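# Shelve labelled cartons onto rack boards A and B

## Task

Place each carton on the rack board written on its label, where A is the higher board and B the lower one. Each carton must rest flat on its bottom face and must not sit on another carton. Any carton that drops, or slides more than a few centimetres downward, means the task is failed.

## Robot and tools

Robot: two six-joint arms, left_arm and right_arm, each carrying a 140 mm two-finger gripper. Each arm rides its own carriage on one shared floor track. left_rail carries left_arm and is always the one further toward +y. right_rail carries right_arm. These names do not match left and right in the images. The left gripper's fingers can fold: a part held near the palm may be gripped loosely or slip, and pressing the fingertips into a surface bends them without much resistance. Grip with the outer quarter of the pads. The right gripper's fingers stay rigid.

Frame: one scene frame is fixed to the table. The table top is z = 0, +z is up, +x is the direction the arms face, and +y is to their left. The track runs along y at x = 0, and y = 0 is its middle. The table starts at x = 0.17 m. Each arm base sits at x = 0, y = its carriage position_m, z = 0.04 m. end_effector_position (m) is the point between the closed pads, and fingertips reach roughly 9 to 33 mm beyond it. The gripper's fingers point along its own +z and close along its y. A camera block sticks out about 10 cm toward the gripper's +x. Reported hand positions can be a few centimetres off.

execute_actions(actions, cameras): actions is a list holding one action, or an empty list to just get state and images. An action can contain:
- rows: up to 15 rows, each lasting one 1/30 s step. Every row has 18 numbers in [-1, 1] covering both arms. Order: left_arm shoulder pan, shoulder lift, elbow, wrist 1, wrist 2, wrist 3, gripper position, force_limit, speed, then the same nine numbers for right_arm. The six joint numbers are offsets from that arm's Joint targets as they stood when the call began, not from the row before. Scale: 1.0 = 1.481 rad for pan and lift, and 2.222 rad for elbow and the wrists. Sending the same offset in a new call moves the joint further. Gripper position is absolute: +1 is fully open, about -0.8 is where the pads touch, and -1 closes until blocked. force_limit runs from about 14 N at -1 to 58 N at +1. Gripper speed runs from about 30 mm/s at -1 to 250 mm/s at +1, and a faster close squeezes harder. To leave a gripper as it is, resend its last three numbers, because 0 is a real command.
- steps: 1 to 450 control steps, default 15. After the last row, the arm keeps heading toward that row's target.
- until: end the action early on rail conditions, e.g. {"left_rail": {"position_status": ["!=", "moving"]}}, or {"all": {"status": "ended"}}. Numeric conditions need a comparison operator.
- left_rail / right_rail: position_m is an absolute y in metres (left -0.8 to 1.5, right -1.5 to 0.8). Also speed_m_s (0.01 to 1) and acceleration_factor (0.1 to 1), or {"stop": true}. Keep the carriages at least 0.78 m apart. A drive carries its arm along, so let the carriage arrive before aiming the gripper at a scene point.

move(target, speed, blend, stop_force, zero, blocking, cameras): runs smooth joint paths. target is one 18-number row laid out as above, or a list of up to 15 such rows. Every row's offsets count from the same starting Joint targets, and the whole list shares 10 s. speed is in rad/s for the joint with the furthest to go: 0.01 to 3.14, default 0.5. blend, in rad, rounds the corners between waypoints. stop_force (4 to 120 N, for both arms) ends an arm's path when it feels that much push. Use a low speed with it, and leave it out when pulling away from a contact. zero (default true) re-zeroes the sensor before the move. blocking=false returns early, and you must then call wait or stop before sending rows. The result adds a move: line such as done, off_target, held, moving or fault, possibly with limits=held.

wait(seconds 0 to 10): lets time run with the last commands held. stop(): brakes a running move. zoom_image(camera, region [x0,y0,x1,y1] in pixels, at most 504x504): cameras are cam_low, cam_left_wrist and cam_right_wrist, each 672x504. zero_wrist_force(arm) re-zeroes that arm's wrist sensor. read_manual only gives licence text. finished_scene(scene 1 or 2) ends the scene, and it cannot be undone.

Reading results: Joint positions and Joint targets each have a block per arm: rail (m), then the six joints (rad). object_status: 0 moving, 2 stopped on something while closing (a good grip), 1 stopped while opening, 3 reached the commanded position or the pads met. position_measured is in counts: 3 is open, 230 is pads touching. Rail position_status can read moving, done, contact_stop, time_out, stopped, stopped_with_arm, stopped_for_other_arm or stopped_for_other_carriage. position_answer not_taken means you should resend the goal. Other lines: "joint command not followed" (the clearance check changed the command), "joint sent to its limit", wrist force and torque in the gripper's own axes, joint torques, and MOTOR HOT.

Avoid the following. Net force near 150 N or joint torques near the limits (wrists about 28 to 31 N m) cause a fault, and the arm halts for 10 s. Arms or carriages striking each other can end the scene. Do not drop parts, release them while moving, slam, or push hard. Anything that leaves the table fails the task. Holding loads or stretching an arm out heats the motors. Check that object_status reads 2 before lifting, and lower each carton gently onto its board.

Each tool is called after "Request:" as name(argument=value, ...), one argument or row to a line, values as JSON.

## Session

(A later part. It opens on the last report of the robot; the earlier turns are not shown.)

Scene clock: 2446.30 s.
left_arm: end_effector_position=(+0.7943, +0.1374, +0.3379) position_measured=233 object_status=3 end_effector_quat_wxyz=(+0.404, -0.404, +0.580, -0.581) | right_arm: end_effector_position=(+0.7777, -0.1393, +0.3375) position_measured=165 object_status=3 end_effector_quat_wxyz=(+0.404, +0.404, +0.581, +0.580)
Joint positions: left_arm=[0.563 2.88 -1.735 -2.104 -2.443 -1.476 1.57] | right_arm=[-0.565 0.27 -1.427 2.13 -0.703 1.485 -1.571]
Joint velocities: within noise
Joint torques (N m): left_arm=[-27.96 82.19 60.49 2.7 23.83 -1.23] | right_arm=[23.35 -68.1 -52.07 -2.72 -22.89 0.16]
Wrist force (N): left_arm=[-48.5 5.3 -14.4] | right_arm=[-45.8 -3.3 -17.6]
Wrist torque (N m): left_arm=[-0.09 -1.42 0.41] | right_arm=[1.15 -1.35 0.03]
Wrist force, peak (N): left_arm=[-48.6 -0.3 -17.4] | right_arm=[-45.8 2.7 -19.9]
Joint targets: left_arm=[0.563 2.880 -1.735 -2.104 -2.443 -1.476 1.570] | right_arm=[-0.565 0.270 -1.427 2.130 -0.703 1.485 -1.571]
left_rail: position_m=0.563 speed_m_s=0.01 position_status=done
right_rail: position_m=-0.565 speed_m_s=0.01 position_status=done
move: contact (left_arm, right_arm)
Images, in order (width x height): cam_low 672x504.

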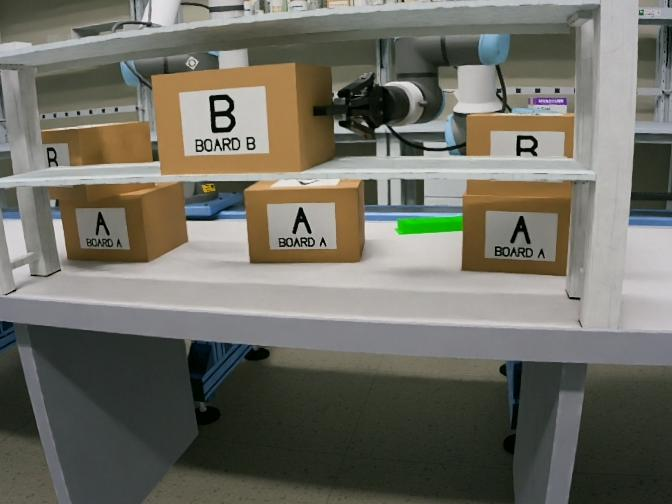

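Request:
execute_actions(
  actions=[
    {"left_rail": {"position_m": 0.5832, "speed_m_s": 0.02}, "right_rail": {"position_m": -0.5852, "speed_m_s": 0.02}, "steps": 90, "until": {"all": {"status": "ended"}}},
  ],
  cameras=["cam_low", "cam_left_wrist", "cam_right_wrist"],
)

Scene clock: 2472.50 s.
left_arm: end_effector_position=(+0.7943, +0.1575, +0.3380) position_measured=233 object_status=3 end_effector_quat_wxyz=(+0.404, -0.404, +0.580, -0.581) | right_arm: end_effector_position=(+0.7776, -0.1594, +0.3375) position_measured=165 object_status=3 end_effector_quat_wxyz=(+0.404, +0.404, +0.581, +0.580)
Joint positions: left_arm=[0.583 2.88 -1.735 -2.104 -2.443 -1.476 1.57] | right_arm=[-0.585 0.27 -1.427 2.13 -0.703 1.485 -1.571]
Joint velocities: within noise
Joint torques (N m): left_arm=[11.77 72.89 30.3 1.26 -1.69 -1.23] | right_arm=[-13.32 -58.3 -27.82 -7.18 2.91 0.01]
Wrist force (N): left_arm=[-1.0 1.9 -0.2] | right_arm=[0.0 4.2 1.9]
Wrist torque (N m): left_arm=[0.09 0.27 0.36] | right_arm=[1.12 -0.18 0.02]
Wrist force, peak (N): left_arm=[-48.5 6.1 -14.3] | right_arm=[-45.9 -3.5 -17.6]
Joint targets: left_arm=[0.583 2.880 -1.735 -2.104 -2.443 -1.476 1.570] | right_arm=[-0.585 0.270 -1.427 2.130 -0.703 1.485 -1.571]
Tool commands: left_gripper/position=-1.0 left_gripper/force_limit=+1.0 left_gripper/speed=+0.0 right_gripper/position=-0.286 right_gripper/force_limit=+1.0 right_gripper/speed=+0.0
left_rail: position_m=0.583 speed_m_s=0.02 position_status=done
right_rail: position_m=-0.585 speed_m_s=0.02 position_status=done
camera_calibration:
cam_left_wrist: T_world_to_cam=[[-0.0160488, 0.00781974, -0.999841, 0.358448], [0.0107244, 0.999913, 0.00764817, -0.172408], [0.999814, -0.0105999, -0.0161313, -0.604282], [0, 0, 0, 1]] pos_world=[0.611771, 0.163185, 0.349962]
cam_right_wrist: T_world_to_cam=[[-0.00387284, -0.0255676, 0.999666, -0.33147], [0.0402957, -0.998865, -0.025391, -0.180183], [0.99918, 0.0401839, 0.00489871, -0.596213], [0, 0, 0, 1]] pos_world=[0.601702, -0.164496, 0.329705]

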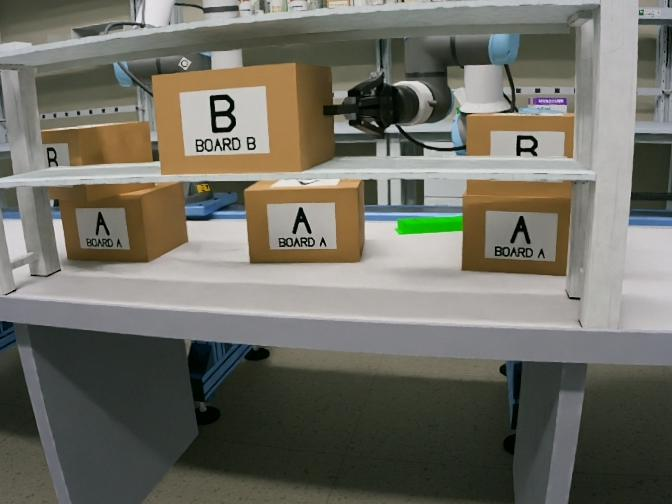

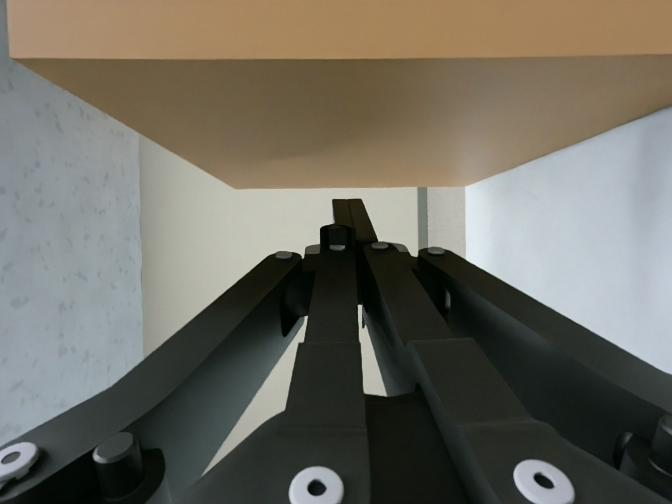

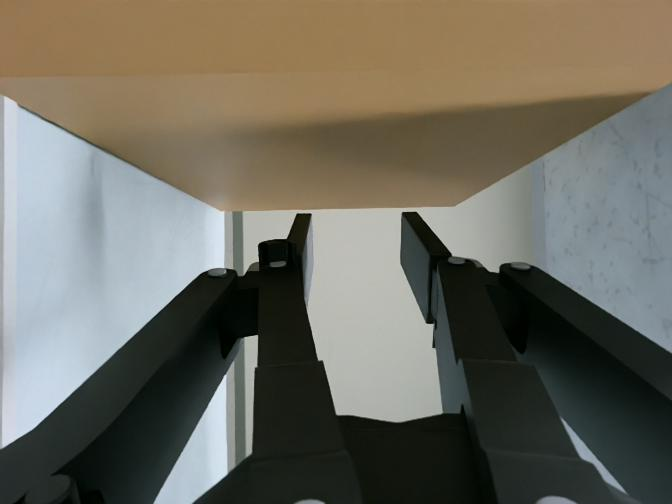

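Request:
move(
  target=[
    [0, 0.016005, 0.007077, -0.018279, -0.0005, 0, -1, 1, 0, 0, -0.016859, -0.007334, 0.018571, 0, 0, -0.286, 1, 0],
    [-0.023822, 0.074043, -0.036709, -0.013176, -0.016296, 0, -1, 1, 0, 0.025125, -0.075128, 0.035505, 0.014569, 0.016895, 0, -0.286, 1, 0],
    [-0.056779, 0.137500, -0.079462, -0.012718, -0.038263, 0, -1, 1, 0, 0.060317, -0.138781, 0.077104, 0.015396, 0.040351, 0, -0.286, 1, 0],
    [-0.100770, 0.201299, -0.116965, -0.017739, -0.067583, 0, -1, 1, 0, 0.107590, -0.202380, 0.113238, 0.021651, 0.071859, 0, -0.286, 1, 0],
    [0.176637, 0.471038, -0.118407, -0.196082, 0.310981, 0, -1, 1, 0, -0.182309, -0.457259, 0.106706, 0.198065, -0.315032, 0, -0.286, 1, 0],
  ],
  speed=[0.05, 0.2, 0.2, 0.3, 0.5],
  blend=[0.004, 0.02, 0.02, 0.02, 0],
  cameras=["cam_low", "cam_left_wrist", "cam_right_wrist"],
)

Scene clock: 2547.13 s.
left_arm: end_effector_position=(+0.4814, +0.1685, +0.4794) position_measured=233 object_status=3 end_effector_quat_wxyz=(+0.270, -0.271, +0.653, -0.653) | right_arm: end_effector_position=(+0.4812, -0.1703, +0.4797) position_measured=165 object_status=3 end_effector_quat_wxyz=(+0.271, +0.271, +0.653, +0.653)
Joint positions: left_arm=[0.583 3.142 -1.038 -2.368 -2.879 -0.786 1.57] | right_arm=[-0.585 0 -2.104 2.367 -0.263 0.785 -1.571]
Joint velocities: within noise
Joint torques (N m): left_arm=[15.24 20.17 39.07 -0.18 2.08 -1.32] | right_arm=[-14.34 -9.78 -49.29 1.79 -2.83 0.42]
Wrist force (N): left_arm=[-0.8 1.9 -0.3] | right_arm=[0.1 4.6 1.4]
Wrist torque (N m): left_arm=[0.06 0.24 0.37] | right_arm=[1.23 -0.22 -0.03]
Wrist force, peak (N): left_arm=[-3.0 2.3 -0.2] | right_arm=[-1.0 5.1 3.5]
Joint targets: left_arm=[0.583 3.142 -1.038 -2.368 -2.879 -0.785 1.570] | right_arm=[-0.585 0.000 -2.104 2.367 -0.263 0.785 -1.571]
left_rail: position_m=0.583 speed_m_s=0.02 position_status=done
right_rail: position_m=-0.585 speed_m_s=0.02 position_status=done
move: done
camera_calibration:
cam_left_wrist: T_world_to_cam=[[-0.0123302, 0.0140257, -0.999826, 0.491892], [0.425885, 0.904747, 0.00743973, -0.364881], [0.904693, -0.425719, -0.017129, -0.172808], [0, 0, 0, 1]] pos_world=[0.317801, 0.249659, 0.491561]
cam_right_wrist: T_world_to_cam=[[0.00700022, -0.0250358, 0.999662, -0.480226], [0.452825, -0.891235, -0.0254913, -0.355681], [0.891572, 0.45285, 0.00509798, -0.178277], [0, 0, 0, 1]] pos_world=[0.32337, -0.248285, 0.471906]

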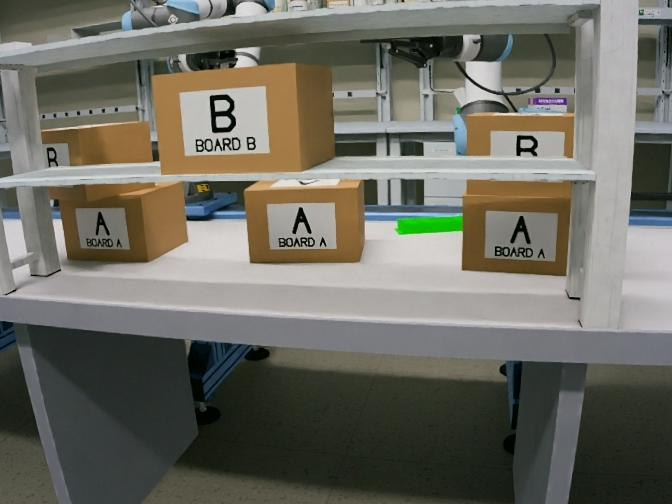

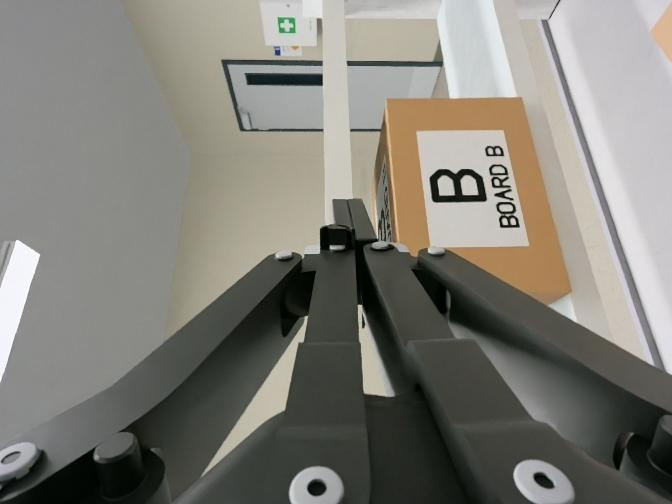

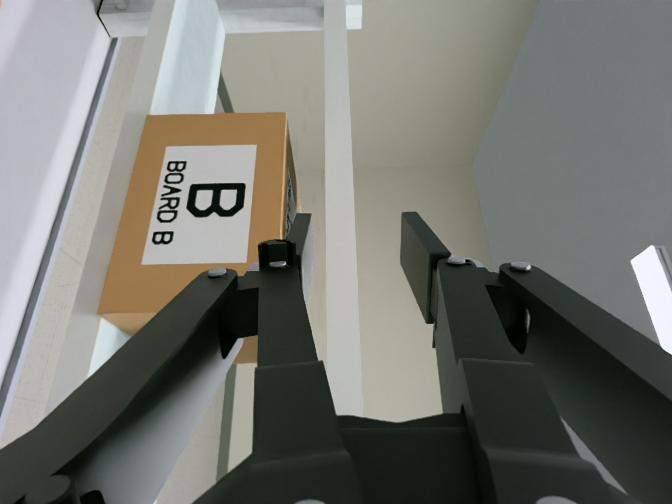

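Request:
zoom_image(
  camera="cam_low",
  region=[225, 165, 385, 275],
)

Scaled by 3.150.

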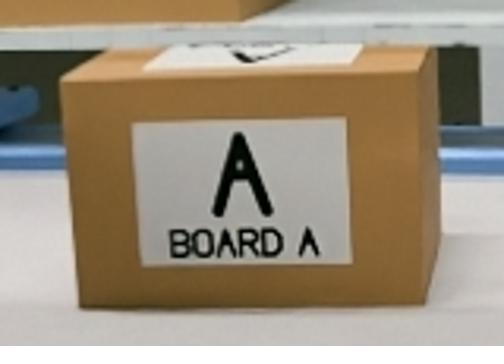

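Request:
execute_actions(
  actions=[
    {"left_rail": {"position_m": 0.595, "speed_m_s": 0.05}, "right_rail": {"position_m": -0.613, "speed_m_s": 0.05}, "steps": 60, "until": {"all": {"status": "ended"}}},
  ],
  cameras=[],
)

Request:
move(
  target=[
    [0, -0.080034, -0.075708, 0.129052, 0, 0, -1, 1, 0, 0, 0.080034, 0.075708, -0.129052, 0, 0, -0.286, 1, 0],
    [0, -0.227232, -0.130255, 0.281709, 0, 0, -1, 1, 0, 0, 0.227232, 0.130255, -0.281709, 0, 0, -0.286, 1, 0],
    [0, -0.372171, -0.154593, 0.402651, 0, 0, -1, 1, 0, 0, 0.372171, 0.154593, -0.402651, 0, 0, -0.286, 1, 0],
  ],
  speed=[0.4, 0.4, 0.3],
  blend=[0.03, 0.03, 0],
  cameras=["cam_low", "cam_left_wrist", "cam_right_wrist"],
)

Scene clock: 2657.07 s.
left_arm: end_effector_position=(+0.4814, +0.1803, +0.4794) position_measured=233 object_status=3 end_effector_quat_wxyz=(+0.270, -0.271, +0.653, -0.653) | right_arm: end_effector_position=(+0.4812, -0.1982, +0.4798) position_measured=165 object_status=3 end_effector_quat_wxyz=(+0.271, +0.271, +0.653, +0.653)
Joint positions: left_arm=[0.595 3.142 -1.038 -2.368 -2.879 -0.785 1.57] | right_arm=[-0.613 0 -2.104 2.367 -0.263 0.785 -1.571]
Joint velocities: within noise
Joint torques (N m): left_arm=[10.83 24.35 51.47 0.63 1.42 -0.99] | right_arm=[-13.71 -10.7 -43.2 0.13 -2.35 0.08]
Wrist force (N): left_arm=[-0.7 1.8 -0.1] | right_arm=[-0.2 4.8 1.1]
Wrist torque (N m): left_arm=[0.03 0.22 0.38] | right_arm=[1.27 -0.16 -0.03]
Wrist force, peak (N): left_arm=[-1.6 1.9 -1.0] | right_arm=[0.6 4.9 2.6]
Joint targets: left_arm=[0.595 3.142 -1.038 -2.368 -2.879 -0.785 1.570] | right_arm=[-0.613 0.000 -2.104 2.367 -0.263 0.785 -1.571]
Tool commands: left_gripper/position=-1.0 left_gripper/force_limit=+1.0 left_gripper/speed=+0.0 right_gripper/position=-0.286 right_gripper/force_limit=+1.0 right_gripper/speed=+0.0
left_rail: position_m=0.595 speed_m_s=0.05 position_status=done
right_rail: position_m=-0.613 speed_m_s=0.05 position_status=done
No camera images: "cameras" was empty.

Scene clock: 2660.07 s.
left_arm: end_effector_position=(+0.4812, +0.1803, +0.1897) position_measured=233 object_status=3 end_effector_quat_wxyz=(+0.270, -0.271, +0.653, -0.653) | right_arm: end_effector_position=(+0.4812, -0.1981, +0.1900) position_measured=165 object_status=3 end_effector_quat_wxyz=(+0.270, +0.271, +0.653, +0.653)
Joint positions: left_arm=[0.595 3.142 -1.589 -2.711 -1.984 -0.785 1.57] | right_arm=[-0.613 0 -1.553 2.711 -1.157 0.785 -1.571]
Joint velocities: within noise
Joint torques (N m): left_arm=[9.3 1.7 11.11 5.97 0.39 -1.26] | right_arm=[-13.17 -10.93 -10.76 -6.64 -0.88 0.04]
Wrist force (N): left_arm=[-0.9 1.6 -0.2] | right_arm=[-0.5 4.6 1.6]
Wrist torque (N m): left_arm=[-0.01 0.25 0.37] | right_arm=[1.27 -0.08 -0.02]
Wrist force, peak (N): left_arm=[-1.2 2.3 0.2] | right_arm=[0.1 6.5 1.5]
Joint targets: left_arm=[0.595 3.142 -1.589 -2.711 -1.984 -0.785 1.570] | right_arm=[-0.613 0.000 -1.553 2.711 -1.157 0.785 -1.571]
left_rail: position_m=0.595 speed_m_s=0.05 position_status=done
right_rail: position_m=-0.613 speed_m_s=0.05 position_status=done
move: done
camera_calibration:
cam_left_wrist: T_world_to_cam=[[-0.0124198, 0.0140705, -0.999824, 0.202089], [0.426005, 0.90469, 0.00743988, -0.373298], [0.904635, -0.425838, -0.0172302, -0.172406], [0, 0, 0, 1]] pos_world=[0.317501, 0.261458, 0.20186]
cam_right_wrist: T_world_to_cam=[[0.00713817, -0.0250774, 0.99966, -0.191277], [0.452941, -0.891173, -0.0255902, -0.387935], [0.891512, 0.45297, 0.00499724, -0.164095], [0, 0, 0, 1]] pos_world=[0.32337, -0.276184, 0.182105]

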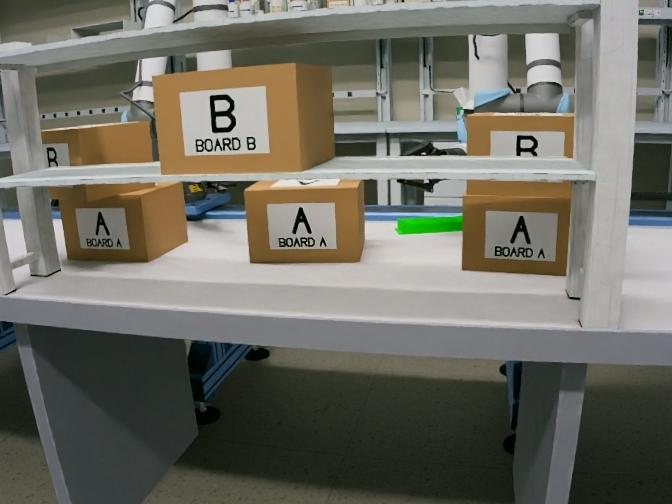

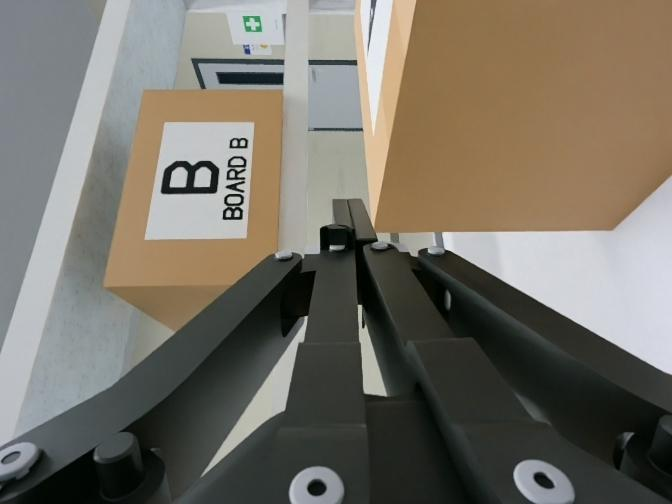

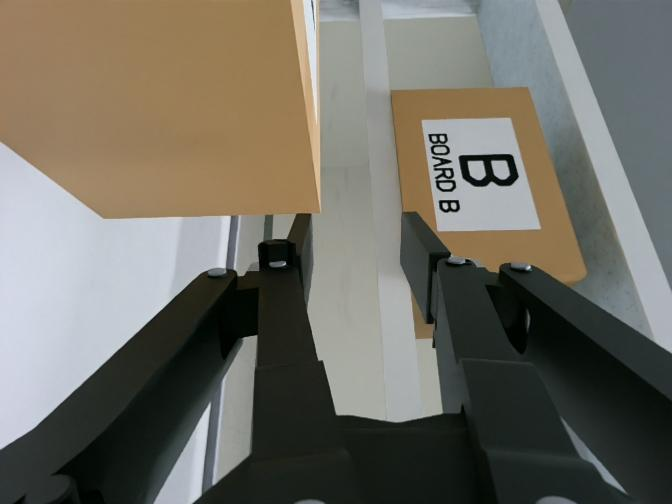

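Request:
move(
  target=[0, -0.190401, -0.018471, 0.145376, 0, 0, -1, 1, 0, 0, 0.190401, 0.018471, -0.145376, 0, 0, -0.286, 1, 0],
  speed=0.2,
  cameras=["cam_low", "cam_left_wrist", "cam_right_wrist"],
)

Scene clock: 2770.70 s.
left_arm: end_effector_position=(+0.4731, +0.1803, +0.1167) position_measured=233 object_status=3 end_effector_quat_wxyz=(+0.270, -0.271, +0.653, -0.653) | right_arm: end_effector_position=(+0.4731, -0.1981, +0.1170) position_measured=165 object_status=3 end_effector_quat_wxyz=(+0.270, +0.271, +0.653, +0.653)
Joint positions: left_arm=[0.595 3.142 -1.871 -2.752 -1.661 -0.785 1.57] | right_arm=[-0.613 0 -1.271 2.752 -1.48 0.785 -1.571]
Joint velocities: within noise
Joint torques (N m): left_arm=[7.51 14.32 -4.05 5.53 -1.7 -1.16] | right_arm=[-11.62 -22.84 2.36 -6.15 1.27 0.05]
Wrist force (N): left_arm=[-0.8 1.7 -0.1] | right_arm=[-0.3 4.3 1.2]
Wrist torque (N m): left_arm=[0.00 0.21 0.37] | right_arm=[1.21 -0.12 -0.02]
Wrist force, peak (N): left_arm=[-0.5 2.5 -0.2] | right_arm=[-0.3 5.6 1.5]
Joint targets: left_arm=[0.595 3.142 -1.871 -2.752 -1.661 -0.785 1.570] | right_arm=[-0.613 0.000 -1.271 2.752 -1.480 0.785 -1.571]
left_rail: position_m=0.595 speed_m_s=0.05 position_status=done
right_rail: position_m=-0.613 speed_m_s=0.05 position_status=done
move: done
camera_calibration:
cam_left_wrist: T_world_to_cam=[[-0.0125524, 0.0140216, -0.999823, 0.129056], [0.426004, 0.904691, 0.00733917, -0.369334], [0.904634, -0.425837, -0.0173293, -0.166414], [0, 0, 0, 1]] pos_world=[0.309501, 0.261458, 0.12886]
cam_right_wrist: T_world_to_cam=[[0.00722706, -0.0250317, 0.999661, -0.118259], [0.452939, -0.891174, -0.0255897, -0.386134], [0.891512, 0.45297, 0.00489724, -0.156498], [0, 0, 0, 1]] pos_world=[0.31527, -0.276184, 0.109105]

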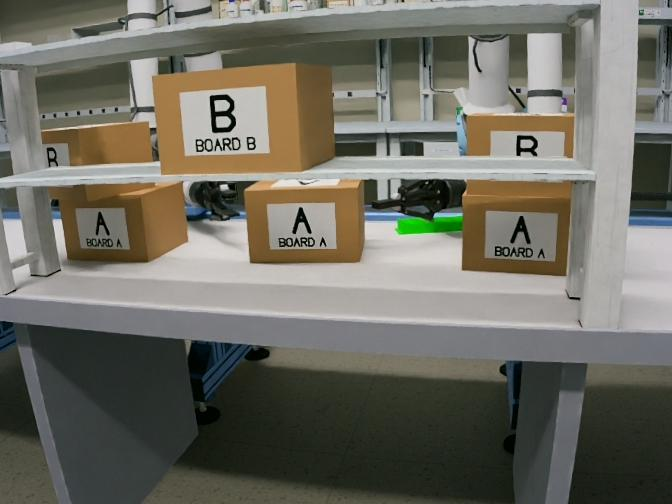

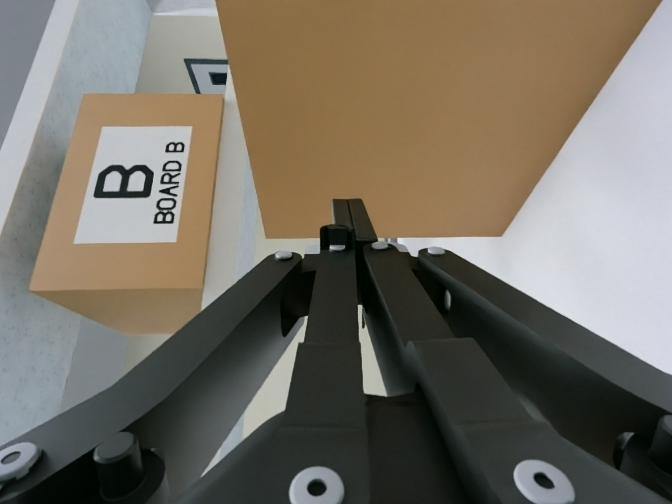

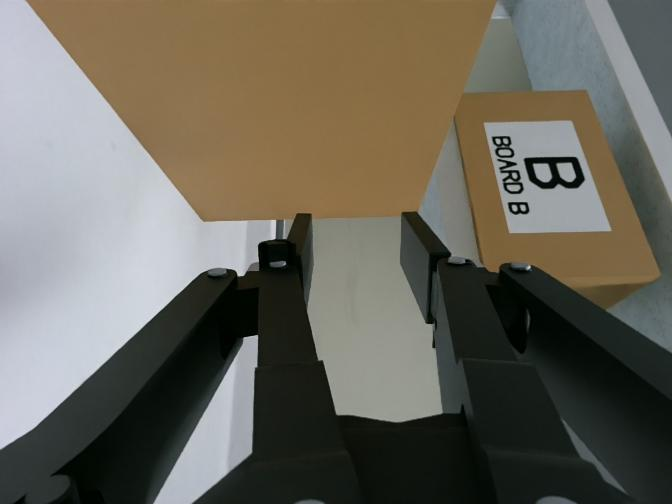

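Request:
execute_actions(
  actions=[
    {"left_rail": {"position_m": 0.577, "speed_m_s": 0.03}, "right_rail": {"position_m": -0.593, "speed_m_s": 0.03}, "steps": 60, "until": {"all": {"status": "ended"}}},
  ],
  cameras=["cam_left_wrist", "cam_right_wrist"],
)

Scene clock: 2780.10 s.
left_arm: end_effector_position=(+0.4731, +0.1622, +0.1167) position_measured=233 object_status=3 end_effector_quat_wxyz=(+0.270, -0.271, +0.653, -0.653) | right_arm: end_effector_position=(+0.4731, -0.1781, +0.1169) position_measured=165 object_status=3 end_effector_quat_wxyz=(+0.270, +0.271, +0.653, +0.653)
Joint positions: left_arm=[0.577 3.142 -1.871 -2.752 -1.661 -0.785 1.57] | right_arm=[-0.593 0 -1.271 2.752 -1.48 0.785 -1.571]
Joint velocities: within noise
Joint torques (N m): left_arm=[4.92 15.37 2.06 4.66 -1.66 -0.99] | right_arm=[-11.61 -23.26 -4.55 -5.11 2.67 -0.14]
Wrist force (N): left_arm=[-0.7 2.0 -0.3] | right_arm=[-0.6 4.3 1.6]
Wrist torque (N m): left_arm=[0.08 0.19 0.37] | right_arm=[1.20 -0.05 -0.02]
Wrist force, peak (N): left_arm=[-1.5 2.1 -0.9] | right_arm=[-0.2 4.7 1.5]
Joint targets: left_arm=[0.577 3.142 -1.871 -2.752 -1.661 -0.785 1.570] | right_arm=[-0.593 0.000 -1.271 2.752 -1.480 0.785 -1.571]
Tool commands: left_gripper/position=-1.0 left_gripper/force_limit=+1.0 left_gripper/speed=+0.0 right_gripper/position=-0.286 right_gripper/force_limit=+1.0 right_gripper/speed=+0.0
left_rail: position_m=0.577 speed_m_s=0.03 position_status=done
right_rail: position_m=-0.593 speed_m_s=0.03 position_status=done
camera_calibration:
cam_left_wrist: T_world_to_cam=[[-0.0125524, 0.0140216, -0.999823, 0.12931], [0.426004, 0.904691, 0.00733917, -0.352959], [0.904634, -0.425837, -0.0173293, -0.174121], [0, 0, 0, 1]] pos_world=[0.309501, 0.243358, 0.12886]
cam_right_wrist: T_world_to_cam=[[0.00722706, -0.0250317, 0.999661, -0.117756], [0.452939, -0.891174, -0.0255897, -0.368222], [0.891512, 0.45297, 0.00489724, -0.165603], [0, 0, 0, 1]] pos_world=[0.31527, -0.256084, 0.109105]
Images, in order (width x height): cam_left_wrist 672x504, cam_right_wrist 672x504.

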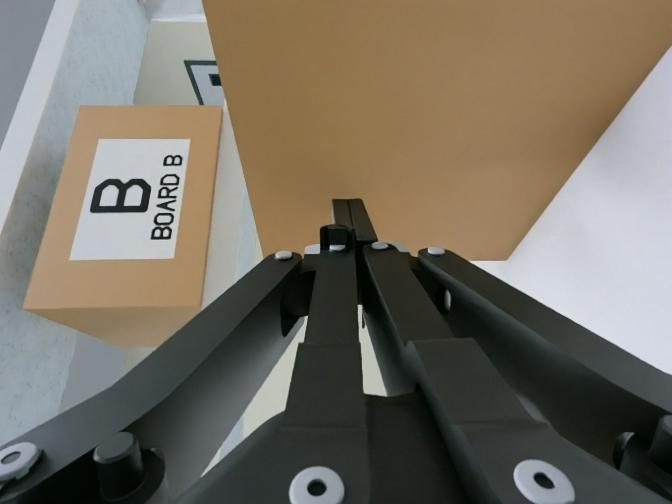

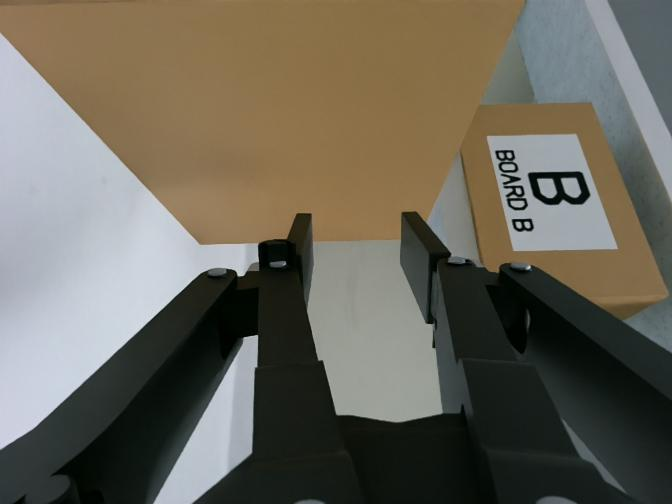

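Request:
execute_actions(
  actions=[
    {"left_rail": {"position_m": 0.567, "speed_m_s": 0.03}, "right_rail": {"position_m": -0.583, "speed_m_s": 0.03}, "steps": 60, "until": {"all": {"status": "ended"}}},
  ],
  cameras=["cam_left_wrist", "cam_right_wrist"],
)

Scene clock: 2788.87 s.
left_arm: end_effector_position=(+0.4731, +0.1523, +0.1167) position_measured=233 object_status=3 end_effector_quat_wxyz=(+0.270, -0.271, +0.653, -0.653) | right_arm: end_effector_position=(+0.4731, -0.1681, +0.1169) position_measured=165 object_status=3 end_effector_quat_wxyz=(+0.270, +0.271, +0.653, +0.653)
Joint positions: left_arm=[0.567 3.142 -1.871 -2.752 -1.661 -0.785 1.57] | right_arm=[-0.583 0 -1.271 2.752 -1.48 0.785 -1.571]
Joint velocities: within noise
Joint torques (N m): left_arm=[5.74 15.99 10.73 3.9 1.49 -1.2] | right_arm=[-10.93 -23.74 -12.52 -4.25 2.71 -0.2]
Wrist force (N): left_arm=[-7.3 0.9 -6.3] | right_arm=[-0.5 4.5 1.6]
Wrist torque (N m): left_arm=[0.05 -0.01 0.36] | right_arm=[1.24 -0.08 -0.02]
Wrist force, peak (N): left_arm=[-6.9 1.2 -8.6] | right_arm=[-0.3 4.6 1.4]
Joint targets: left_arm=[0.567 3.142 -1.871 -2.752 -1.661 -0.785 1.570] | right_arm=[-0.583 0.000 -1.271 2.752 -1.480 0.785 -1.571]
Tool commands: left_gripper/position=-1.0 left_gripper/force_limit=+1.0 left_gripper/speed=+0.0 right_gripper/position=-0.286 right_gripper/force_limit=+1.0 right_gripper/speed=+0.0
left_rail: position_m=0.567 speed_m_s=0.03 position_status=done
right_rail: position_m=-0.583 speed_m_s=0.03 position_status=done
camera_calibration:
cam_left_wrist: T_world_to_cam=[[-0.0125536, 0.0140186, -0.999823, 0.12945], [0.425884, 0.904748, 0.00733822, -0.343978], [0.904691, -0.425717, -0.0173281, -0.178383], [0, 0, 0, 1]] pos_world=[0.309501, 0.233459, 0.12886]
cam_right_wrist: T_world_to_cam=[[0.00722706, -0.0250317, 0.999661, -0.117506], [0.452939, -0.891174, -0.0255897, -0.35931], [0.891512, 0.45297, 0.00489724, -0.170132], [0, 0, 0, 1]] pos_world=[0.31527, -0.246084, 0.109105]
Images, in order (width x height): cam_left_wrist 672x504, cam_right_wrist 672x504.

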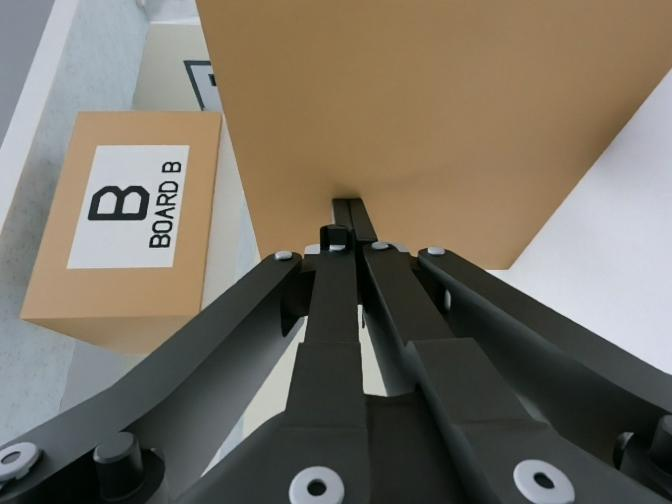

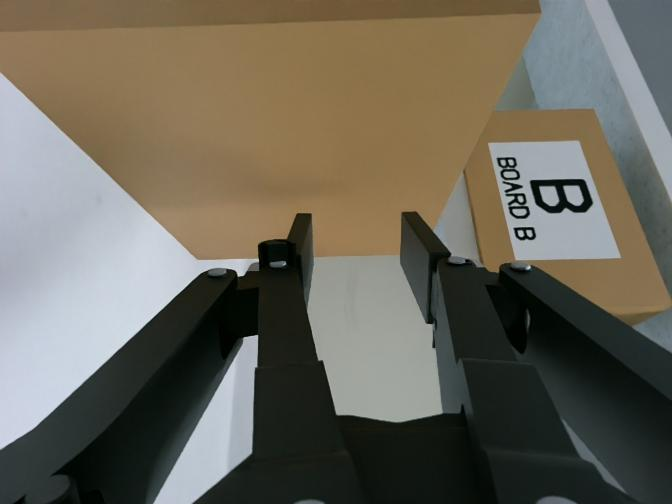

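Request:
execute_actions(
  actions=[
    {"right_rail": {"position_m": -0.573, "speed_m_s": 0.02}, "steps": 60, "until": {"all": {"status": "ended"}}},
  ],
  cameras=[],
)

Request:
execute_actions(
  actions=[
    {"right_rail": {"position_m": -0.569, "speed_m_s": 0.02}, "steps": 60, "until": {"all": {"status": "ended"}}},
  ],
  cameras=[],
)

Scene clock: 2797.27 s.
left_arm: end_effector_position=(+0.4731, +0.1523, +0.1167) position_measured=233 object_status=3 end_effector_quat_wxyz=(+0.270, -0.271, +0.653, -0.653) | right_arm: end_effector_position=(+0.4731, -0.1581, +0.1169) position_measured=165 object_status=3 end_effector_quat_wxyz=(+0.270, +0.271, +0.653, +0.653)
Joint positions: left_arm=[0.567 3.142 -1.871 -2.752 -1.661 -0.785 1.57] | right_arm=[-0.573 0 -1.271 2.752 -1.48 0.785 -1.571]
Joint velocities: within noise
Joint torques (N m): left_arm=[3.27 16.28 15.81 2.93 5.13 -1.08] | right_arm=[-8.44 -23.88 -11.39 -3.27 3.09 -0.25]
Wrist force (N): left_arm=[-7.5 1.7 -6.0] | right_arm=[-0.2 4.5 1.6]
Wrist torque (N m): left_arm=[0.00 -0.01 0.36] | right_arm=[1.25 -0.15 -0.02]
Wrist force, peak (N): left_arm=[-7.9 1.5 -6.2] | right_arm=[-0.2 4.7 1.6]
Joint targets: left_arm=[0.567 3.142 -1.871 -2.752 -1.661 -0.785 1.570] | right_arm=[-0.573 0.000 -1.271 2.752 -1.480 0.785 -1.571]
Tool commands: left_gripper/position=-1.0 left_gripper/force_limit=+1.0 left_gripper/speed=+0.0 right_gripper/position=-0.286 right_gripper/force_limit=+1.0 right_gripper/speed=+0.0
left_rail: position_m=0.567 speed_m_s=0.03 position_status=done
right_rail: position_m=-0.573 speed_m_s=0.02 position_status=done
No camera images: "cameras" was empty.

Scene clock: 2797.77 s.
left_arm: end_effector_position=(+0.4731, +0.1523, +0.1167) position_measured=233 object_status=3 end_effector_quat_wxyz=(+0.270, -0.271, +0.653, -0.653) | right_arm: end_effector_position=(+0.4731, -0.1541, +0.1169) position_measured=165 object_status=3 end_effector_quat_wxyz=(+0.270, +0.271, +0.653, +0.653)
Joint positions: left_arm=[0.567 3.142 -1.871 -2.752 -1.661 -0.785 1.57] | right_arm=[-0.569 0 -1.271 2.752 -1.48 0.785 -1.571]
Joint velocities: within noise
Joint torques (N m): left_arm=[3.21 18.8 17.03 2.37 4.99 -1.3] | right_arm=[-9.59 -22.92 -11.41 -2.94 2.76 -0.17]
Wrist force (N): left_arm=[-7.5 1.5 -6.4] | right_arm=[-0.3 4.1 1.4]
Wrist torque (N m): left_arm=[0.02 -0.03 0.36] | right_arm=[1.18 -0.13 -0.02]
Wrist force, peak (N): left_arm=[-7.9 2.2 -6.4] | right_arm=[-0.2 4.7 1.6]
Joint targets: left_arm=[0.567 3.142 -1.871 -2.752 -1.661 -0.785 1.570] | right_arm=[-0.569 0.000 -1.271 2.752 -1.480 0.785 -1.571]
Tool commands: left_gripper/position=-1.0 left_gripper/force_limit=+1.0 left_gripper/speed=+0.0 right_gripper/position=-0.286 right_gripper/force_limit=+1.0 right_gripper/speed=+0.0
left_rail: position_m=0.567 speed_m_s=0.03 position_status=done
right_rail: position_m=-0.569 speed_m_s=0.02 position_status=done
No camera images: "cameras" was empty.

Request:
execute_actions(
  actions=[
    {"right_rail": {"position_m": -0.566, "speed_m_s": 0.02}, "steps": 60, "until": {"all": {"status": "ended"}}},
  ],
  cameras=[],
)

Request:
execute_actions(
  actions=[
    {"right_rail": {"position_m": -0.5635, "speed_m_s": 0.02}, "steps": 60, "until": {"all": {"status": "ended"}}},
  ],
  cameras=["cam_right_wrist"],
)

Scene clock: 2802.77 s.
left_arm: end_effector_position=(+0.4731, +0.1523, +0.1167) position_measured=233 object_status=3 end_effector_quat_wxyz=(+0.270, -0.271, +0.653, -0.653) | right_arm: end_effector_position=(+0.4732, -0.1512, +0.1169) position_measured=165 object_status=3 end_effector_quat_wxyz=(+0.270, +0.271, +0.653, +0.653)
Joint positions: left_arm=[0.567 3.142 -1.871 -2.752 -1.661 -0.785 1.57] | right_arm=[-0.566 0 -1.271 2.752 -1.48 0.785 -1.571]
Joint velocities: within noise
Joint torques (N m): left_arm=[2.79 17.3 16.98 1.81 4.84 -0.74] | right_arm=[-3.49 -25.49 -10.64 -2.01 -4.01 -0.21]
Wrist force (N): left_arm=[-11.7 1.1 -14.3] | right_arm=[-17.3 5.6 -18.9]
Wrist torque (N m): left_arm=[0.07 -0.07 0.35] | right_arm=[1.29 -0.29 -0.10]
Wrist force, peak (N): left_arm=[-11.7 1.1 -14.3] | right_arm=[-17.3 5.6 -18.9]
Joint targets: left_arm=[0.567 3.142 -1.871 -2.752 -1.661 -0.785 1.570] | right_arm=[-0.566 0.000 -1.271 2.752 -1.480 0.785 -1.571]
Tool commands: left_gripper/position=-1.0 left_gripper/force_limit=+1.0 left_gripper/speed=+0.0 right_gripper/position=-0.286 right_gripper/force_limit=+1.0 right_gripper/speed=+0.0
left_rail: position_m=0.567 speed_m_s=0.03 position_status=done
right_rail: position_m=-0.566 speed_m_s=0.02 position_status=done
No camera images: "cameras" was empty.

Scene clock: 2803.20 s.
left_arm: end_effector_position=(+0.4731, +0.1523, +0.1167) position_measured=233 object_status=3 end_effector_quat_wxyz=(+0.270, -0.271, +0.653, -0.653) | right_arm: end_effector_position=(+0.4732, -0.1488, +0.1169) position_measured=165 object_status=3 end_effector_quat_wxyz=(+0.271, +0.271, +0.653, +0.653)
Joint positions: left_arm=[0.567 3.142 -1.871 -2.752 -1.661 -0.785 1.57] | right_arm=[-0.564 0 -1.271 2.752 -1.48 0.785 -1.571]
Joint velocities: within noise
Joint torques (N m): left_arm=[-9.18 20.28 17.47 1.52 5.07 -1.13] | right_arm=[10.95 -25.57 -10.53 -1.89 -9.63 -0.36]
Wrist force (N): left_arm=[-26.0 0.0 -28.9] | right_arm=[-33.6 6.0 -33.3]
Wrist torque (N m): left_arm=[0.10 -0.43 0.34] | right_arm=[1.27 -0.52 -0.11]
Wrist force, peak (N): left_arm=[-26.0 -1.2 -29.3] | right_arm=[-33.6 6.0 -33.3]
Joint targets: left_arm=[0.567 3.142 -1.871 -2.752 -1.661 -0.785 1.570] | right_arm=[-0.564 0.000 -1.271 2.752 -1.480 0.785 -1.571]
Tool commands: left_gripper/position=-1.0 left_gripper/force_limit=+1.0 left_gripper/speed=+0.0 right_gripper/position=-0.286 right_gripper/force_limit=+1.0 right_gripper/speed=+0.0
left_rail: position_m=0.567 speed_m_s=0.03 position_status=done
right_rail: position_m=-0.564 speed_m_s=0.02 position_status=done
camera_calibration:
cam_right_wrist: T_world_to_cam=[[0.00722149, -0.0250333, 0.999661, -0.117022], [0.452739, -0.891276, -0.0255897, -0.342117], [0.891614, 0.45277, 0.00489722, -0.179041], [0, 0, 0, 1]] pos_world=[0.31537, -0.226785, 0.109105]
Images, in order (width x height): cam_right_wrist 672x504.

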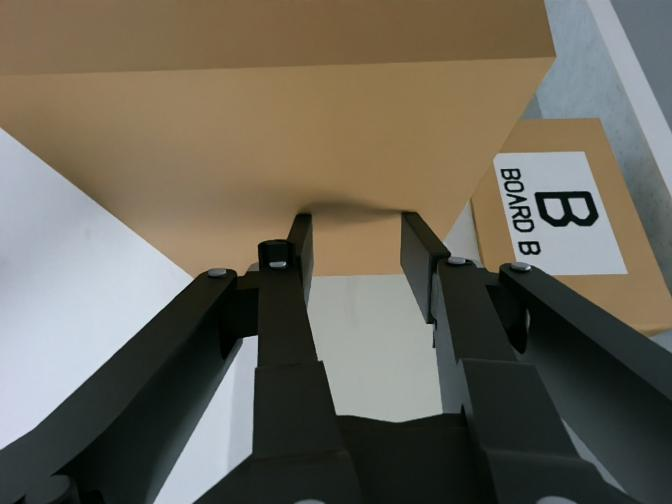

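Request:
execute_actions(
  actions=[
    {"left_rail": {"position_m": 0.5659, "speed_m_s": 0.02}, "right_rail": {"position_m": -0.5631, "speed_m_s": 0.02}, "steps": 60, "until": {"all": {"status": "ended"}}},
  ],
  cameras=["cam_left_wrist"],
)

Scene clock: 2808.13 s.
left_arm: end_effector_position=(+0.4731, +0.1512, +0.1167) position_measured=233 object_status=3 end_effector_quat_wxyz=(+0.270, -0.271, +0.653, -0.653) | right_arm: end_effector_position=(+0.4731, -0.1482, +0.1169) position_measured=165 object_status=3 end_effector_quat_wxyz=(+0.270, +0.271, +0.653, +0.653)
Joint positions: left_arm=[0.566 3.142 -1.871 -2.752 -1.661 -0.785 1.57] | right_arm=[-0.563 0 -1.271 2.752 -1.48 0.785 -1.571]
Joint velocities: within noise
Joint torques (N m): left_arm=[-28.32 18.32 16.12 0.89 8.51 -1.42] | right_arm=[33.71 -26.2 -10.33 -0.81 -17.45 -0.27]
Wrist force (N): left_arm=[-41.1 -3.3 -48.6] | right_arm=[-39.4 7.7 -39.6]
Wrist torque (N m): left_arm=[0.12 -0.80 0.31] | right_arm=[1.34 -0.53 -0.11]
Wrist force, peak (N): left_arm=[-41.1 -3.3 -48.6] | right_arm=[-39.4 7.7 -39.6]
Joint targets: left_arm=[0.566 3.142 -1.871 -2.752 -1.661 -0.785 1.570] | right_arm=[-0.563 0.000 -1.271 2.752 -1.480 0.785 -1.571]
Tool commands: left_gripper/position=-1.0 left_gripper/force_limit=+1.0 left_gripper/speed=+0.0 right_gripper/position=-0.286 right_gripper/force_limit=+1.0 right_gripper/speed=+0.0
left_rail: position_m=0.566 speed_m_s=0.02 position_status=done
right_rail: position_m=-0.563 speed_m_s=0.02 position_status=done
camera_calibration:
cam_left_wrist: T_world_to_cam=[[-0.0125536, 0.0140186, -0.999823, 0.129465], [0.425884, 0.904748, 0.00733822, -0.342983], [0.904691, -0.425717, -0.0173281, -0.178851], [0, 0, 0, 1]] pos_world=[0.309501, 0.232359, 0.12886]
Images, in order (width x height): cam_left_wrist 672x504.

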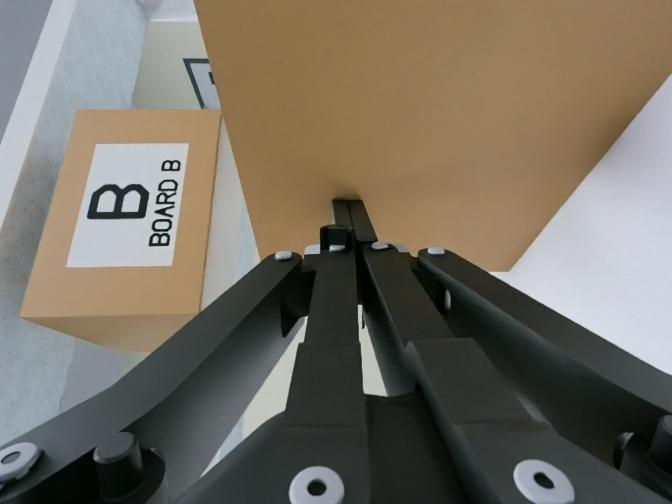

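Request:
move(
  target=[0, 0.040243, 0.002795, -0.029618, 0, 0, -1, 1, 0, 0, -0.040243, -0.002795, 0.029618, 0, 0, -0.286, 1, 0],
  speed=0.05,
  cameras=["cam_low", "cam_left_wrist", "cam_right_wrist"],
)

Scene clock: 2862.00 s.
left_arm: end_effector_position=(+0.4752, +0.1511, +0.1310) position_measured=233 object_status=3 end_effector_quat_wxyz=(+0.270, -0.271, +0.653, -0.653) | right_arm: end_effector_position=(+0.4753, -0.1482, +0.1312) position_measured=165 object_status=3 end_effector_quat_wxyz=(+0.270, +0.271, +0.653, +0.653)
Joint positions: left_arm=[0.566 3.142 -1.812 -2.746 -1.727 -0.785 1.57] | right_arm=[-0.563 0 -1.33 2.746 -1.415 0.785 -1.571]
Joint velocities: within noise
Joint torques (N m): left_arm=[-29.41 55.08 24.74 1.77 21.63 -0.85] | right_arm=[33.34 -50.91 -18.55 -0.64 -17.65 -0.51]
Wrist force (N): left_arm=[-41.0 10.7 -39.3] | right_arm=[-41.7 -6.0 -37.4]
Wrist torque (N m): left_arm=[-0.18 -0.96 0.48] | right_arm=[1.50 -0.80 -0.41]
Wrist force, peak (N): left_arm=[-41.6 -2.7 -49.2] | right_arm=[-39.5 7.2 -40.4]
Joint targets: left_arm=[0.566 3.142 -1.811 -2.746 -1.727 -0.785 1.570] | right_arm=[-0.563 0.000 -1.331 2.746 -1.415 0.785 -1.571]
left_rail: position_m=0.566 speed_m_s=0.02 position_status=done
right_rail: position_m=-0.563 speed_m_s=0.02 position_status=done
move: done
camera_calibration:
cam_left_wrist: T_world_to_cam=[[-0.0125524, 0.0140216, -0.999823, 0.143788], [0.426004, 0.904691, 0.00733917, -0.344007], [0.904634, -0.425837, -0.0173293, -0.180458], [0, 0, 0, 1]] pos_world=[0.311601, 0.232358, 0.14316]
cam_right_wrist: T_world_to_cam=[[0.00722706, -0.0250317, 0.999661, -0.131321], [0.452939, -0.891174, -0.0255897, -0.342295], [0.891512, 0.45297, 0.00489724, -0.181133], [0, 0, 0, 1]] pos_world=[0.31747, -0.226284, 0.123405]

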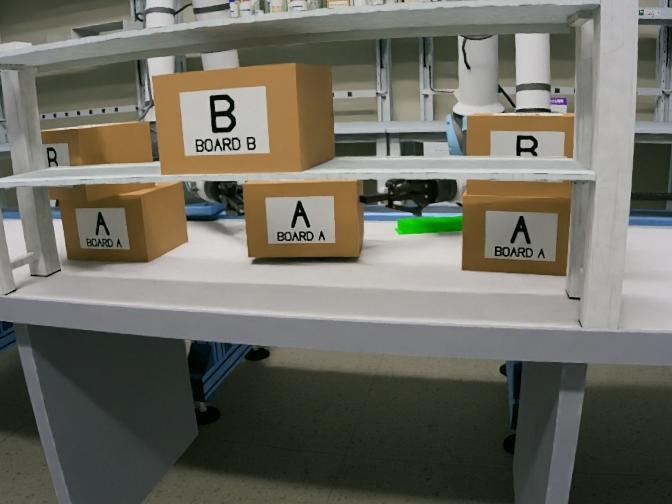

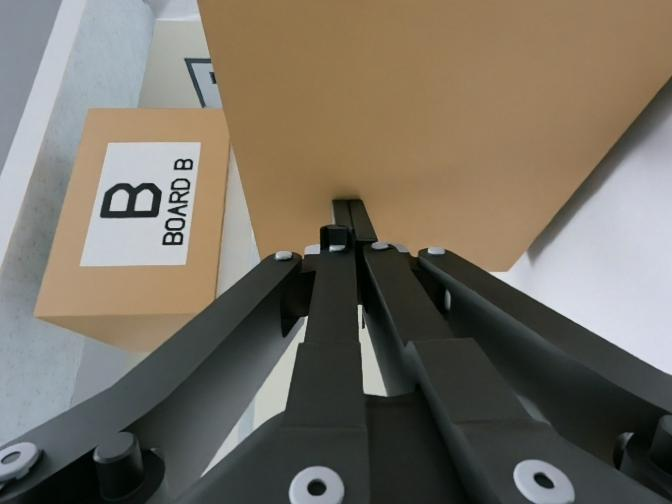

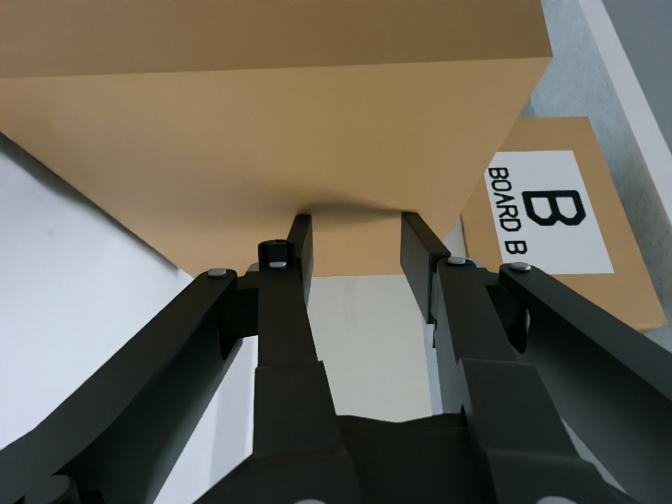

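Request:
move(
  target=[
    [0, 0.183220, 0.012733, -0.134852, 0, 0, -1, 1, 0, 0, -0.183220, -0.012733, 0.134852, 0, 0, -0.286, 1, 0],
    [0, 0.377608, 0.054959, -0.306642, 0, 0, -1, 1, 0, 0, -0.377608, -0.054959, 0.306642, 0, 0, -0.286, 1, 0],
    [0, 0.488559, 0.113166, -0.438799, 0, 0, -1, 1, 0, 0, -0.488559, -0.113166, 0.438799, 0, 0, -0.286, 1, 0],
  ],
  speed=0.2,
  blend=[0.04, 0.04, 0],
  cameras=["cam_low"],
)

Scene clock: 2879.90 s.
left_arm: end_effector_position=(+0.4733, +0.1511, +0.3995) position_measured=233 object_status=3 end_effector_quat_wxyz=(+0.270, -0.271, +0.653, -0.653) | right_arm: end_effector_position=(+0.4732, -0.1482, +0.3998) position_measured=165 object_status=3 end_effector_quat_wxyz=(+0.270, +0.271, +0.653, +0.653)
Joint positions: left_arm=[0.566 3.142 -1.088 -2.495 -2.702 -0.785 1.57] | right_arm=[-0.563 0 -2.054 2.494 -0.44 0.785 -1.571]
Joint velocities: within noise
Joint torques (N m): left_arm=[-31.45 26.83 65.38 1.12 21.21 -0.8] | right_arm=[32.44 -17.19 -54.83 -0.9 -17.5 -0.52]
Wrist force (N): left_arm=[-42.0 10.3 -39.7] | right_arm=[-42.3 -6.1 -37.9]
Wrist torque (N m): left_arm=[-0.17 -0.86 0.47] | right_arm=[1.56 -0.74 -0.42]
Wrist force, peak (N): left_arm=[-42.1 10.9 -39.7] | right_arm=[-42.6 -6.8 -37.7]
Joint targets: left_arm=[0.566 3.142 -1.088 -2.494 -2.702 -0.785 1.570] | right_arm=[-0.563 0.000 -2.054 2.494 -0.440 0.785 -1.571]
left_rail: position_m=0.566 speed_m_s=0.02 position_status=done
right_rail: position_m=-0.563 speed_m_s=0.02 position_status=done
move: done
Images, in order (width x height): cam_low 672x504.

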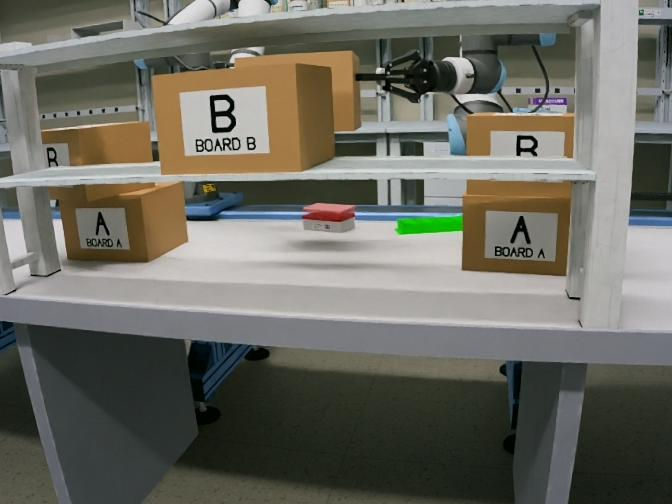

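Request:
move(
  target=[
    [0, 0.053198, 0.067881, -0.103338, 0, 0, -1, 1, 0, 0, -0.053198, -0.067881, 0.103338, 0, 0, -0.286, 1, 0],
    [0, 0.069224, 0.168074, -0.214213, 0, 0, -1, 1, 0, 0, -0.069224, -0.168074, 0.214213, 0, 0, -0.286, 1, 0],
    [0, -0.053839, 0.208369, -0.172484, 0, 0, -1, 1, 0, 0, 0.053839, -0.208369, 0.172484, 0, 0, -0.286, 1, 0],
    [0, -0.173261, 0.261448, -0.145967, 0, 0, -1, 1, 0, 0, 0.173261, -0.261448, 0.145967, 0, 0, -0.286, 1, 0],
  ],
  speed=[0.15, 0.15, 0.12, 0.12],
  blend=[0.03, 0.02, 0.02, 0],
  cameras=["cam_low", "cam_left_wrist", "cam_right_wrist"],
)

Scene clock: 2922.93 s.
left_arm: end_effector_position=(+0.6710, +0.1513, +0.6314) position_measured=233 object_status=3 end_effector_quat_wxyz=(+0.270, -0.271, +0.653, -0.653) | right_arm: end_effector_position=(+0.6707, -0.1483, +0.6319) position_measured=165 object_status=3 end_effector_quat_wxyz=(+0.270, +0.271, +0.653, +0.653)
Joint positions: left_arm=[0.566 3.142 -1.344 -1.914 -3.026 -0.785 1.57] | right_arm=[-0.563 0 -1.798 1.913 -0.115 0.785 -1.571]
Joint velocities: within noise
Joint torques (N m): left_arm=[-32.44 12.72 70.75 8.39 18.94 -1.25] | right_arm=[29.52 -23.1 -58.8 -10.23 -17.68 -0.51]
Wrist force (N): left_arm=[-35.4 9.9 -33.6] | right_arm=[-35.5 -5.4 -31.8]
Wrist torque (N m): left_arm=[-0.18 -0.77 0.49] | right_arm=[1.57 -0.73 -0.43]
Wrist force, peak (N): left_arm=[-42.0 9.8 -40.5] | right_arm=[-42.5 -6.1 -38.4]
Joint targets: left_arm=[0.566 3.142 -1.344 -1.913 -3.026 -0.785 1.570] | right_arm=[-0.563 0.000 -1.798 1.913 -0.115 0.785 -1.571]
left_rail: position_m=0.566 speed_m_s=0.02 position_status=done
right_rail: position_m=-0.563 speed_m_s=0.02 position_status=done
move: done
camera_calibration:
cam_left_wrist: T_world_to_cam=[[-0.0124198, 0.0140705, -0.999824, 0.646478], [0.426005, 0.90469, 0.00743988, -0.431246], [0.904635, -0.425838, -0.0172302, -0.348935], [0, 0, 0, 1]] pos_world=[0.507401, 0.232458, 0.64356]
cam_right_wrist: T_world_to_cam=[[0.00713817, -0.0250774, 0.99966, -0.633228], [0.452941, -0.891173, -0.0255902, -0.417987], [0.891512, 0.45297, 0.00499724, -0.357848], [0, 0, 0, 1]] pos_world=[0.51287, -0.226284, 0.624105]

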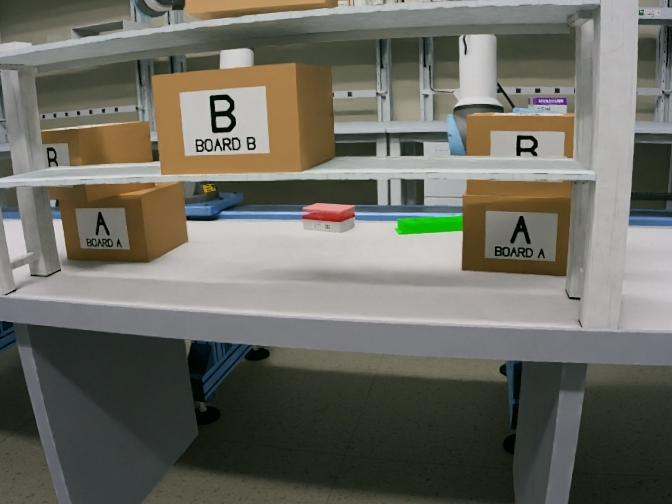

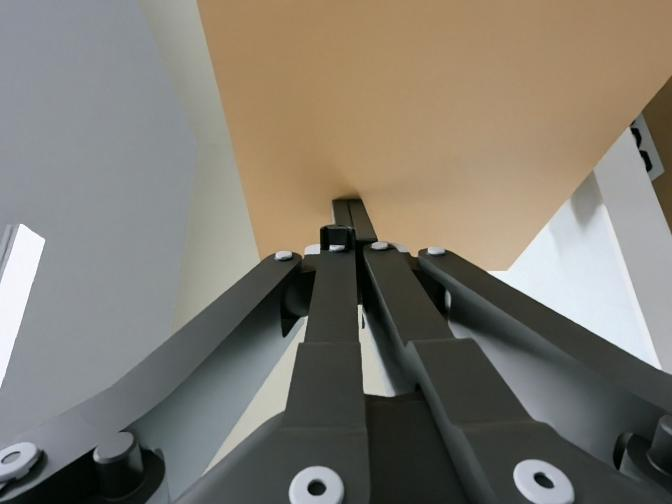

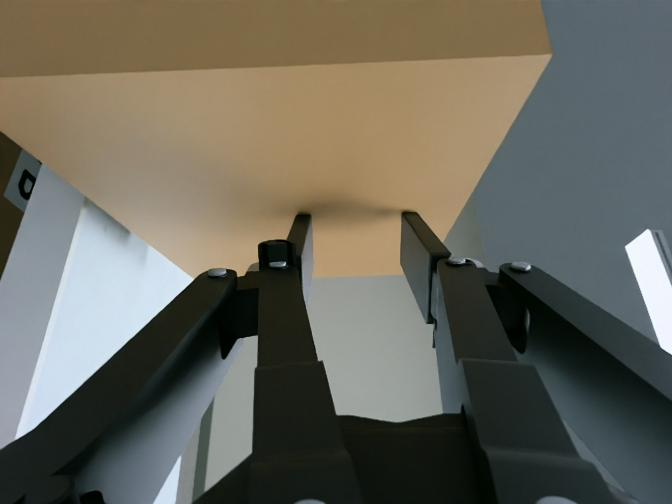

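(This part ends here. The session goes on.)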